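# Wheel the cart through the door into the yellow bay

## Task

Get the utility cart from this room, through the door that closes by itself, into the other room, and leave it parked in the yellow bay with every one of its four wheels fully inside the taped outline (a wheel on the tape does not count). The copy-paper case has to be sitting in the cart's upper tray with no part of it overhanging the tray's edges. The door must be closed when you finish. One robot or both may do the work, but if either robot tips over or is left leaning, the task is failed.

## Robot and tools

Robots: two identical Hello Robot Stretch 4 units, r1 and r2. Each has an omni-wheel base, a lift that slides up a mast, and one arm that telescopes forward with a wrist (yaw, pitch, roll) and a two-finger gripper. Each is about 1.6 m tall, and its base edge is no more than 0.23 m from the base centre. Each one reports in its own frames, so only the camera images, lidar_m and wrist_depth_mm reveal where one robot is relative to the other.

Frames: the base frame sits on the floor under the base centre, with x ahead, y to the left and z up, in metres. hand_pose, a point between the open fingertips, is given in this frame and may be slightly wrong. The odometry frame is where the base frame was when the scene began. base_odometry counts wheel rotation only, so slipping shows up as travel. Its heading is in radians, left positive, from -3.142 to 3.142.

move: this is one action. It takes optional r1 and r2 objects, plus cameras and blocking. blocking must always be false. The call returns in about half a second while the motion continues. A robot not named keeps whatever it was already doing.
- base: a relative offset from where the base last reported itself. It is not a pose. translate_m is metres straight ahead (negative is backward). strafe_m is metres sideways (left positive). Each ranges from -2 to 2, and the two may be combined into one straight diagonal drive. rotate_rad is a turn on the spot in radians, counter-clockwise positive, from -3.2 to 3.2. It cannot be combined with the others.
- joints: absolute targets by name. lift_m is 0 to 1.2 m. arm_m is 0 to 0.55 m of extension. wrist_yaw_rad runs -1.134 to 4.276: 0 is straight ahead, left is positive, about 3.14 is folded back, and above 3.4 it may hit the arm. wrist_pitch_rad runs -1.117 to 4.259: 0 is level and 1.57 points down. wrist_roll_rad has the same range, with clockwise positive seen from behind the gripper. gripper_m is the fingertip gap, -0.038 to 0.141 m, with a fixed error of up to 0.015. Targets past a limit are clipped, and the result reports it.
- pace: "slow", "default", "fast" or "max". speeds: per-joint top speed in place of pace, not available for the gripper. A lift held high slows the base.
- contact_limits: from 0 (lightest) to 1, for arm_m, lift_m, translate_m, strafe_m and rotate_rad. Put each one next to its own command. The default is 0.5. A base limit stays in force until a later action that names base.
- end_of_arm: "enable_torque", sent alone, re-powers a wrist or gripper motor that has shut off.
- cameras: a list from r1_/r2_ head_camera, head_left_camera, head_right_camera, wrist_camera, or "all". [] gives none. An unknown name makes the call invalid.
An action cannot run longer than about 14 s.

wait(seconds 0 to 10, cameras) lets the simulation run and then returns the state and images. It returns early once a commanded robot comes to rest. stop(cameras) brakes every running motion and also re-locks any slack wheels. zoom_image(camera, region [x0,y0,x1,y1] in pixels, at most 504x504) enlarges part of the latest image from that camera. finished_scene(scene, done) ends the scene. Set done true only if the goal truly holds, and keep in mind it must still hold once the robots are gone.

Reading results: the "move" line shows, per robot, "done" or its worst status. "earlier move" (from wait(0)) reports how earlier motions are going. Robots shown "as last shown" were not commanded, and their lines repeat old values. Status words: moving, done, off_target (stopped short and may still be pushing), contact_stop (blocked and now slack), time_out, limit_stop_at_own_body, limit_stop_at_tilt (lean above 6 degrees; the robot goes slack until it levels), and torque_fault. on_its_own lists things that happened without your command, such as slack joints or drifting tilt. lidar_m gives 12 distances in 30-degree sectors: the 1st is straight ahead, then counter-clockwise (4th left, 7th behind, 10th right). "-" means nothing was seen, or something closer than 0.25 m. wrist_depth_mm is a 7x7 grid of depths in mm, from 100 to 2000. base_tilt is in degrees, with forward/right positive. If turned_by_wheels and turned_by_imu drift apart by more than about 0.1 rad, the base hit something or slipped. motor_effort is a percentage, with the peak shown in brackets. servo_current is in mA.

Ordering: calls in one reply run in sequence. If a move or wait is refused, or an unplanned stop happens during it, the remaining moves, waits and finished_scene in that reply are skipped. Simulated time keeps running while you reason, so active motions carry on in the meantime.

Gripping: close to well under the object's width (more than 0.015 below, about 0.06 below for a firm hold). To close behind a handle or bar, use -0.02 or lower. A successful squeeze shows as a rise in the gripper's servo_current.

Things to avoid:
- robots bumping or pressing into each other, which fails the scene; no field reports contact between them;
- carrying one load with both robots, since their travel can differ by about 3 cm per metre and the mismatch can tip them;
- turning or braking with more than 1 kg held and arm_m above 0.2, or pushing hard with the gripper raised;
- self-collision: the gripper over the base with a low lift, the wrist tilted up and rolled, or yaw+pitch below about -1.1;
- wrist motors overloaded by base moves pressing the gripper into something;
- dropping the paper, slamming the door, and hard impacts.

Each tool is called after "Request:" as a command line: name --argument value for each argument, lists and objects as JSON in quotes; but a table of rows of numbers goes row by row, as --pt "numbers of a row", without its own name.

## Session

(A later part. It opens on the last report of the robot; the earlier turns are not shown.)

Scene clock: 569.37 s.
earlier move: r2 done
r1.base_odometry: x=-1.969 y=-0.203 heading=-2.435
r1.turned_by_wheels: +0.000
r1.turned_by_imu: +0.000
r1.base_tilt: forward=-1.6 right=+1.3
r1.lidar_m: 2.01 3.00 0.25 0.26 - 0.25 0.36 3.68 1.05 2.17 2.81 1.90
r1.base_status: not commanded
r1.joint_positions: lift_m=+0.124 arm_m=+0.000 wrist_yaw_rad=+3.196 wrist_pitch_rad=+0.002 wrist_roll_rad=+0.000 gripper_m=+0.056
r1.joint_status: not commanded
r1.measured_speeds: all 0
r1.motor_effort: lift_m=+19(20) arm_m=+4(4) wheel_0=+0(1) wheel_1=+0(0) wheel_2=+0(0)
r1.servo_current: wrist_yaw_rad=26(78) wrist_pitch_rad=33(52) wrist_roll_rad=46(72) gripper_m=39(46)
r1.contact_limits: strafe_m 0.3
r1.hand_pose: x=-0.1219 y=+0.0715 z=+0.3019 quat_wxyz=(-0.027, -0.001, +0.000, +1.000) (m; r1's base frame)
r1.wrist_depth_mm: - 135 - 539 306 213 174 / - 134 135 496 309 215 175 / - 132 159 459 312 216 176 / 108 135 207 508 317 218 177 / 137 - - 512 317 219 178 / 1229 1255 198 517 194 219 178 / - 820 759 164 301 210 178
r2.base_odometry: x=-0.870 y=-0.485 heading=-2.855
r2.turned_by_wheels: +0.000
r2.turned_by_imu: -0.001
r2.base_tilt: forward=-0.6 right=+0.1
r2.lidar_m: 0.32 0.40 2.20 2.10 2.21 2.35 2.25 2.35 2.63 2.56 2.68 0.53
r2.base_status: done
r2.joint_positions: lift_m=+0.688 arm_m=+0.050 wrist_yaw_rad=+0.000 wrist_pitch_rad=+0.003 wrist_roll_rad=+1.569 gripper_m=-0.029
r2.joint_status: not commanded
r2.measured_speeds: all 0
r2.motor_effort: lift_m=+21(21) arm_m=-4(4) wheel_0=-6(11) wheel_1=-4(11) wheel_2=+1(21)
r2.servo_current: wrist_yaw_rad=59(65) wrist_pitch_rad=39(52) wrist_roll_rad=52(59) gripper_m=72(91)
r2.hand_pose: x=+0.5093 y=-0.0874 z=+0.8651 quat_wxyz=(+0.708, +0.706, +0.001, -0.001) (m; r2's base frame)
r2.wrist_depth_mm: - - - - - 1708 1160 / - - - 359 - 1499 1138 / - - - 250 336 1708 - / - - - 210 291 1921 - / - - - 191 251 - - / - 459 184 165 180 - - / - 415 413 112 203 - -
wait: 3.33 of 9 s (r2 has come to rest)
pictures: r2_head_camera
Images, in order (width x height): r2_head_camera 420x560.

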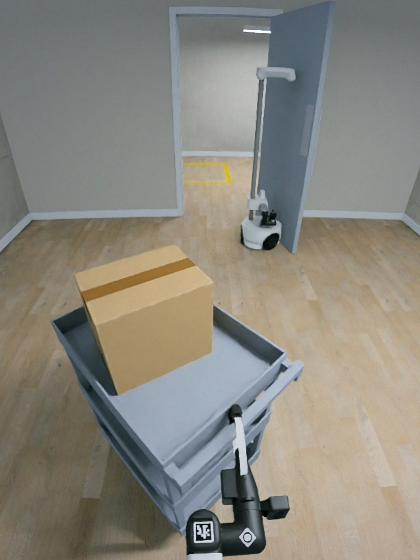

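Request:
move --r2 '{"base":{"translate_m":-0.45,"strafe_m":-0.27}}' --blocking false --cameras '[]'

Request:
wait --seconds 9 --cameras '["r2_head_camera"]'

Scene clock: 576.67 s.
move: r2 moving
r1: as last shown
r1.lidar_m: 2.01 3.02 0.25 0.26 - 0.25 0.36 3.70 1.03 2.18 2.82 1.92
r1.motor_effort: lift_m=+19(19) arm_m=+4(4) wheel_0=+0(1) wheel_1=+0(0) wheel_2=+0(0)
r1.servo_current: wrist_yaw_rad=39(52) wrist_pitch_rad=39(46) wrist_roll_rad=46(72) gripper_m=39(52)
r1.contact_limits: strafe_m 0.3
r1.wrist_depth_mm: - 134 - 535 306 213 174 / - 135 134 500 310 214 174 / - 132 159 455 314 216 176 / 108 135 208 504 314 217 177 / 137 - - 517 319 218 178 / 1229 1229 198 517 195 220 178 / - 809 759 164 301 209 178
r2.base_odometry: x=-0.845 y=-0.458 heading=-2.854
r2.turned_by_wheels: +0.001
r2.turned_by_imu: +0.002
r2.base_tilt: forward=-0.7 right=+0.0
r2.lidar_m: 0.32 0.38 2.23 2.12 2.22 2.33 2.22 2.35 2.61 2.55 2.69 0.54
r2.base_status: translate_m moving; strafe_m moving
r2.joint_positions: lift_m=+0.688 arm_m=+0.050 wrist_yaw_rad=+0.008 wrist_pitch_rad=+0.003 wrist_roll_rad=+1.569 gripper_m=-0.029
r2.joint_status: not commanded
r2.measured_speeds: translate_m=-0.121 strafe_m=-0.072 rotate_rad=+0.001 lift_m=+0.000 arm_m=+0.000 wrist_yaw_rad=+0.028 wrist_pitch_rad=+0.000 wrist_roll_rad=+0.000
r2.motor_effort: lift_m=+21(21) arm_m=-4(4) wheel_0=+7(7) wheel_1=-10(12) wheel_2=+20(20)
r2.servo_current: wrist_yaw_rad=59(65) wrist_pitch_rad=46(46) wrist_roll_rad=39(52) gripper_m=78(85)
r2.hand_pose: x=+0.5100 y=-0.0850 z=+0.8651 quat_wxyz=(+0.708, +0.706, +0.004, +0.002) (m; r2's base frame)
r2.wrist_depth_mm: - - - - - 1661 1160 / - - - 283 382 379 384 / - - - 244 336 1756 - / - - - 209 281 1921 - / - - - 191 251 - - / - 455 185 168 179 - - / - 421 415 112 207 - -
pictures: none
No camera images: "cameras" was empty.

Scene clock: 579.23 s.
earlier move: r2 done
r1.base_odometry: x=-1.969 y=-0.203 heading=-2.435
r1.turned_by_wheels: +0.000
r1.turned_by_imu: +0.000
r1.base_tilt: forward=-1.6 right=+1.3
r1.lidar_m: 2.41 3.04 0.25 0.25 - 0.25 0.38 3.71 1.03 2.17 2.80 2.71
r1.base_status: not commanded
r1.joint_positions: lift_m=+0.124 arm_m=+0.000 wrist_yaw_rad=+3.196 wrist_pitch_rad=+0.002 wrist_roll_rad=+0.000 gripper_m=+0.056
r1.joint_status: not commanded
r1.measured_speeds: all 0
r1.motor_effort: lift_m=+19(20) arm_m=+4(4) wheel_0=+1(1) wheel_1=+0(1) wheel_2=+0(0)
r1.servo_current: wrist_yaw_rad=46(72) wrist_pitch_rad=46(52) wrist_roll_rad=46(72) gripper_m=46(52)
r1.contact_limits: strafe_m 0.3
r1.hand_pose: x=-0.1219 y=+0.0715 z=+0.3019 quat_wxyz=(-0.027, -0.001, +0.000, +1.000) (m; r1's base frame)
r1.wrist_depth_mm: - 134 - 539 306 213 173 / - 134 135 496 310 214 175 / - 132 159 455 314 216 176 / 108 135 208 508 315 218 177 / 137 - - 512 317 219 178 / 1229 1229 198 521 195 220 178 / - 820 768 164 303 209 178
r2.base_odometry: x=-0.515 y=-0.098 heading=-2.854
r2.turned_by_wheels: +0.000
r2.turned_by_imu: +0.003
r2.base_tilt: forward=-0.7 right=+0.1
r2.lidar_m: 0.29 0.31 2.48 2.37 2.51 1.86 1.82 1.91 2.36 2.30 2.42 0.59
r2.base_status: done
r2.joint_positions: lift_m=+0.688 arm_m=+0.050 wrist_yaw_rad=+0.016 wrist_pitch_rad=+0.003 wrist_roll_rad=+1.569 gripper_m=-0.029
r2.joint_status: not commanded
r2.measured_speeds: all 0
r2.motor_effort: lift_m=+21(21) arm_m=+4(4) wheel_0=+10(19) wheel_1=+3(12) wheel_2=+5(25)
r2.servo_current: wrist_yaw_rad=85(117) wrist_pitch_rad=39(52) wrist_roll_rad=52(59) gripper_m=78(85)
r2.hand_pose: x=+0.5106 y=-0.0829 z=+0.8650 quat_wxyz=(+0.708, +0.707, +0.007, +0.004) (m; r2's base frame)
r2.wrist_depth_mm: - - - - - 1708 1205 / - - - - - 1661 1205 / - - - 404 - 1756 1205 / - - - 258 366 1756 - / - - - 204 290 1756 - / - - 186 162 180 1863 - / - 421 410 112 198 - -
wait: 2.57 of 9 s (r2 has come to rest)
pictures: r2_head_camera
Images, in order (width x height): r2_head_camera 420x560.

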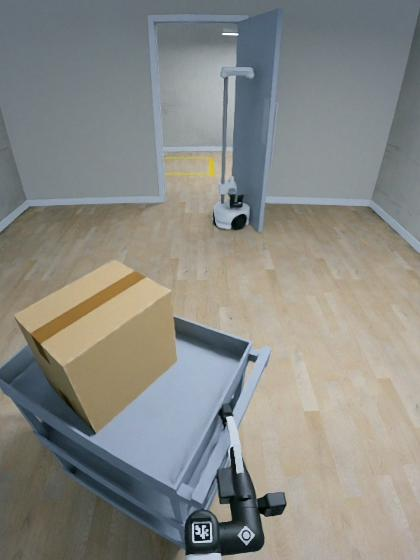

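Request:
move --r2 '{"base":{"translate_m":-0.4,"strafe_m":0.12}}' --blocking false --cameras '[]'

Request:
wait --seconds 9 --cameras '["r2_head_camera"]'

Scene clock: 591.27 s.
move: r2 moving
r1: as last shown
r1.lidar_m: 2.41 3.00 0.25 0.25 - 0.25 0.35 3.71 1.02 2.18 2.83 2.74
r1.motor_effort: lift_m=+19(19) arm_m=+4(4) wheel_0=+0(1) wheel_1=+0(0) wheel_2=+0(0)
r1.servo_current: wrist_yaw_rad=59(72) wrist_pitch_rad=39(52) wrist_roll_rad=59(59) gripper_m=46(46)
r1.contact_limits: strafe_m 0.3
r1.wrist_depth_mm: - 134 - 539 306 213 174 / - 134 135 496 309 214 175 / - 132 159 459 312 216 176 / 108 135 208 508 317 218 177 / 137 - - 508 317 219 178 / 1229 1229 198 517 195 219 178 / - 809 768 164 301 209 178
r2.base_odometry: x=-0.482 y=-0.098 heading=-2.854
r2.turned_by_wheels: +0.000
r2.turned_by_imu: +0.001
r2.base_tilt: forward=-0.6 right=+0.1
r2.lidar_m: 0.28 0.34 2.48 2.37 2.48 1.85 1.77 1.89 2.37 2.28 2.39 0.53
r2.base_status: translate_m moving; strafe_m moving
r2.joint_positions: lift_m=+0.688 arm_m=+0.050 wrist_yaw_rad=+0.015 wrist_pitch_rad=+0.003 wrist_roll_rad=+1.569 gripper_m=-0.029
r2.joint_status: not commanded
r2.measured_speeds: translate_m=-0.122 strafe_m=+0.036 rotate_rad=-0.002 lift_m=+0.000 arm_m=+0.000 wrist_yaw_rad=-0.013 wrist_pitch_rad=+0.000 wrist_roll_rad=+0.000
r2.motor_effort: lift_m=+21(21) arm_m=+4(5) wheel_0=-6(8) wheel_1=-4(7) wheel_2=+15(20)
r2.servo_current: wrist_yaw_rad=85(98) wrist_pitch_rad=46(46) wrist_roll_rad=52(59) gripper_m=78(91)
r2.hand_pose: x=+0.5105 y=-0.0830 z=+0.8650 quat_wxyz=(+0.708, +0.707, +0.007, +0.004) (m; r2's base frame)
r2.wrist_depth_mm: - - - - - 1708 1182 / - - - - - 1756 1205 / - - - 392 - 1708 1229 / - - - 248 370 1756 - / - - - 198 282 1863 - / - - 184 154 179 1756 - / - 424 413 112 202 - -
pictures: none
No camera images: "cameras" was empty.

Scene clock: 593.60 s.
earlier move: r2 done
r1.base_odometry: x=-1.969 y=-0.203 heading=-2.435
r1.turned_by_wheels: +0.000
r1.turned_by_imu: +0.000
r1.base_tilt: forward=-1.6 right=+1.3
r1.lidar_m: 2.58 3.00 0.25 0.25 - 0.25 0.38 3.70 1.05 2.17 2.81 3.70
r1.base_status: not commanded
r1.joint_positions: lift_m=+0.124 arm_m=+0.000 wrist_yaw_rad=+3.196 wrist_pitch_rad=+0.002 wrist_roll_rad=+0.000 gripper_m=+0.056
r1.joint_status: not commanded
r1.measured_speeds: all 0
r1.motor_effort: lift_m=+19(20) arm_m=+4(4) wheel_0=+0(1) wheel_1=+0(0) wheel_2=+0(0)
r1.servo_current: wrist_yaw_rad=46(72) wrist_pitch_rad=46(52) wrist_roll_rad=52(65) gripper_m=39(46)
r1.contact_limits: strafe_m 0.3
r1.hand_pose: x=-0.1219 y=+0.0715 z=+0.3019 quat_wxyz=(-0.027, -0.001, +0.000, +1.000) (m; r1's base frame)
r1.wrist_depth_mm: - 135 - 535 306 213 173 / - 134 135 496 309 215 175 / - 132 160 455 312 216 176 / 108 135 208 504 314 217 177 / 137 - - 512 317 218 178 / 1229 1229 198 517 194 219 178 / - 809 759 164 303 209 178
r2.base_odometry: x=-0.097 y=-0.100 heading=-2.854
r2.turned_by_wheels: +0.000
r2.turned_by_imu: -0.001
r2.base_tilt: forward=-0.7 right=+0.0
r2.lidar_m: 0.34 0.40 2.35 2.26 1.95 1.47 1.40 1.48 2.09 2.39 2.51 0.52
r2.base_status: done
r2.joint_positions: lift_m=+0.688 arm_m=+0.050 wrist_yaw_rad=-0.002 wrist_pitch_rad=+0.003 wrist_roll_rad=+1.569 gripper_m=-0.029
r2.joint_status: not commanded
r2.measured_speeds: all 0
r2.motor_effort: lift_m=+21(21) arm_m=+4(5) wheel_0=-1(19) wheel_1=-5(8) wheel_2=+3(20)
r2.servo_current: wrist_yaw_rad=59(98) wrist_pitch_rad=46(52) wrist_roll_rad=46(65) gripper_m=78(91)
r2.hand_pose: x=+0.5091 y=-0.0880 z=+0.8650 quat_wxyz=(+0.708, +0.707, +0.000, -0.002) (m; r2's base frame)
r2.wrist_depth_mm: - - - 285 - 1576 1118 / - - - 310 347 368 370 / - - - 226 298 1708 - / - - - 200 266 1983 - / - - 459 186 244 - - / - 442 184 169 179 - - / - 418 418 112 211 - -
wait: 2.33 of 9 s (r2 has come to rest)
pictures: r2_head_camera
Images, in order (width x height): r2_head_camera 420x560.

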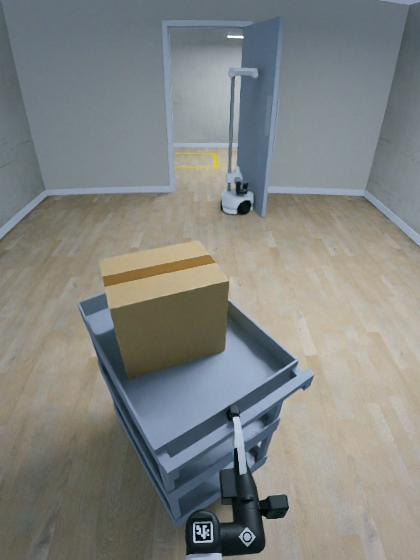

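Request:
move --r2 '{"base":{"translate_m":-0.3,"strafe_m":0.22}}' --blocking false --cameras '[]'

Request:
wait --seconds 9 --cameras '["r2_head_camera"]'

Scene clock: 600.53 s.
move: r2 moving
r1: as last shown
r1.lidar_m: 2.63 3.03 0.25 0.25 - 0.25 0.38 3.69 1.04 2.15 2.77 3.72
r1.motor_effort: lift_m=+19(19) arm_m=+4(4) wheel_0=+0(1) wheel_1=+0(0) wheel_2=+0(0)
r1.servo_current: wrist_yaw_rad=46(59) wrist_pitch_rad=39(52) wrist_roll_rad=46(65) gripper_m=39(46)
r1.contact_limits: strafe_m 0.3
r1.wrist_depth_mm: - 134 - 539 306 213 174 / - 135 135 496 309 215 174 / - 132 159 455 312 216 176 / 108 135 208 504 315 218 177 / 137 - - 512 319 219 178 / 1205 1229 199 517 195 220 178 / - 809 759 164 301 210 178
r2.base_odometry: x=-0.065 y=-0.112 heading=-2.854
r2.turned_by_wheels: +0.000
r2.turned_by_imu: +0.001
r2.base_tilt: forward=-0.7 right=+0.1
r2.lidar_m: 0.34 0.47 2.33 2.25 1.91 1.43 1.37 1.44 2.05 2.41 2.55 0.51
r2.base_status: translate_m moving; strafe_m moving
r2.joint_positions: lift_m=+0.688 arm_m=+0.050 wrist_yaw_rad=-0.001 wrist_pitch_rad=+0.003 wrist_roll_rad=+1.569 gripper_m=-0.029
r2.joint_status: not commanded
r2.measured_speeds: translate_m=-0.109 strafe_m=+0.077 rotate_rad=-0.005 lift_m=+0.000 arm_m=+0.000 wrist_yaw_rad=+0.000 wrist_pitch_rad=+0.000 wrist_roll_rad=+0.000
r2.motor_effort: lift_m=+21(21) arm_m=+4(5) wheel_0=-15(15) wheel_1=+5(5) wheel_2=+13(14)
r2.servo_current: wrist_yaw_rad=39(52) wrist_pitch_rad=39(46) wrist_roll_rad=39(59) gripper_m=85(85)
r2.hand_pose: x=+0.5092 y=-0.0877 z=+0.8650 quat_wxyz=(+0.708, +0.707, +0.001, -0.002) (m; r2's base frame)
r2.wrist_depth_mm: - - - 301 - 1576 1182 / - - - 304 334 1537 1182 / - - - 221 294 1756 - / - - - 198 265 1983 - / - 462 462 186 245 - - / - 445 184 170 180 - - / - 421 424 112 211 - -
pictures: none
No camera images: "cameras" was empty.

Scene clock: 602.67 s.
earlier move: r2 done
r1.base_odometry: x=-1.969 y=-0.203 heading=-2.435
r1.turned_by_wheels: +0.000
r1.turned_by_imu: +0.000
r1.base_tilt: forward=-1.6 right=+1.3
r1.lidar_m: 2.89 2.97 0.25 0.25 - 0.25 0.37 3.71 1.04 2.19 2.80 3.70
r1.base_status: not commanded
r1.joint_positions: lift_m=+0.124 arm_m=+0.000 wrist_yaw_rad=+3.196 wrist_pitch_rad=+0.002 wrist_roll_rad=+0.000 gripper_m=+0.056
r1.joint_status: not commanded
r1.measured_speeds: all 0
r1.motor_effort: lift_m=+19(19) arm_m=+4(4) wheel_0=+0(1) wheel_1=+0(0) wheel_2=+0(0)
r1.servo_current: wrist_yaw_rad=52(72) wrist_pitch_rad=46(52) wrist_roll_rad=39(72) gripper_m=39(46)
r1.contact_limits: strafe_m 0.3
r1.hand_pose: x=-0.1219 y=+0.0715 z=+0.3019 quat_wxyz=(-0.027, -0.001, +0.000, +1.000) (m; r1's base frame)
r1.wrist_depth_mm: - 135 - 539 306 213 174 / - 134 135 500 310 215 174 / - 132 159 455 312 216 176 / 108 135 208 508 315 218 177 / 137 - - 512 317 218 178 / 1229 1229 198 517 194 219 178 / - 809 759 164 303 210 178
r2.base_odometry: x=+0.253 y=-0.226 heading=-2.854
r2.turned_by_wheels: +0.000
r2.turned_by_imu: -0.001
r2.base_tilt: forward=-0.7 right=+0.1
r2.lidar_m: 0.42 2.91 2.14 2.09 1.55 1.15 1.07 1.17 1.60 2.58 2.72 0.48
r2.base_status: done
r2.joint_positions: lift_m=+0.688 arm_m=+0.050 wrist_yaw_rad=-0.003 wrist_pitch_rad=+0.003 wrist_roll_rad=+1.569 gripper_m=-0.029
r2.joint_status: not commanded
r2.measured_speeds: all 0
r2.motor_effort: lift_m=+21(21) arm_m=+4(5) wheel_0=+0(18) wheel_1=+3(6) wheel_2=+2(14)
r2.servo_current: wrist_yaw_rad=52(59) wrist_pitch_rad=39(52) wrist_roll_rad=52(65) gripper_m=85(91)
r2.hand_pose: x=+0.5090 y=-0.0882 z=+0.8650 quat_wxyz=(+0.708, +0.707, +0.000, -0.002) (m; r2's base frame)
r2.wrist_depth_mm: - - - 174 236 1756 - / - - - 174 235 - - / - 436 436 173 234 - - / - 449 449 172 234 - - / - 473 462 172 233 - - / - - 185 171 179 - - / - - - 112 231 1618 521
wait: 2.13 of 9 s (r2 has come to rest)
pictures: r2_head_camera
Images, in order (width x height): r2_head_camera 420x560.

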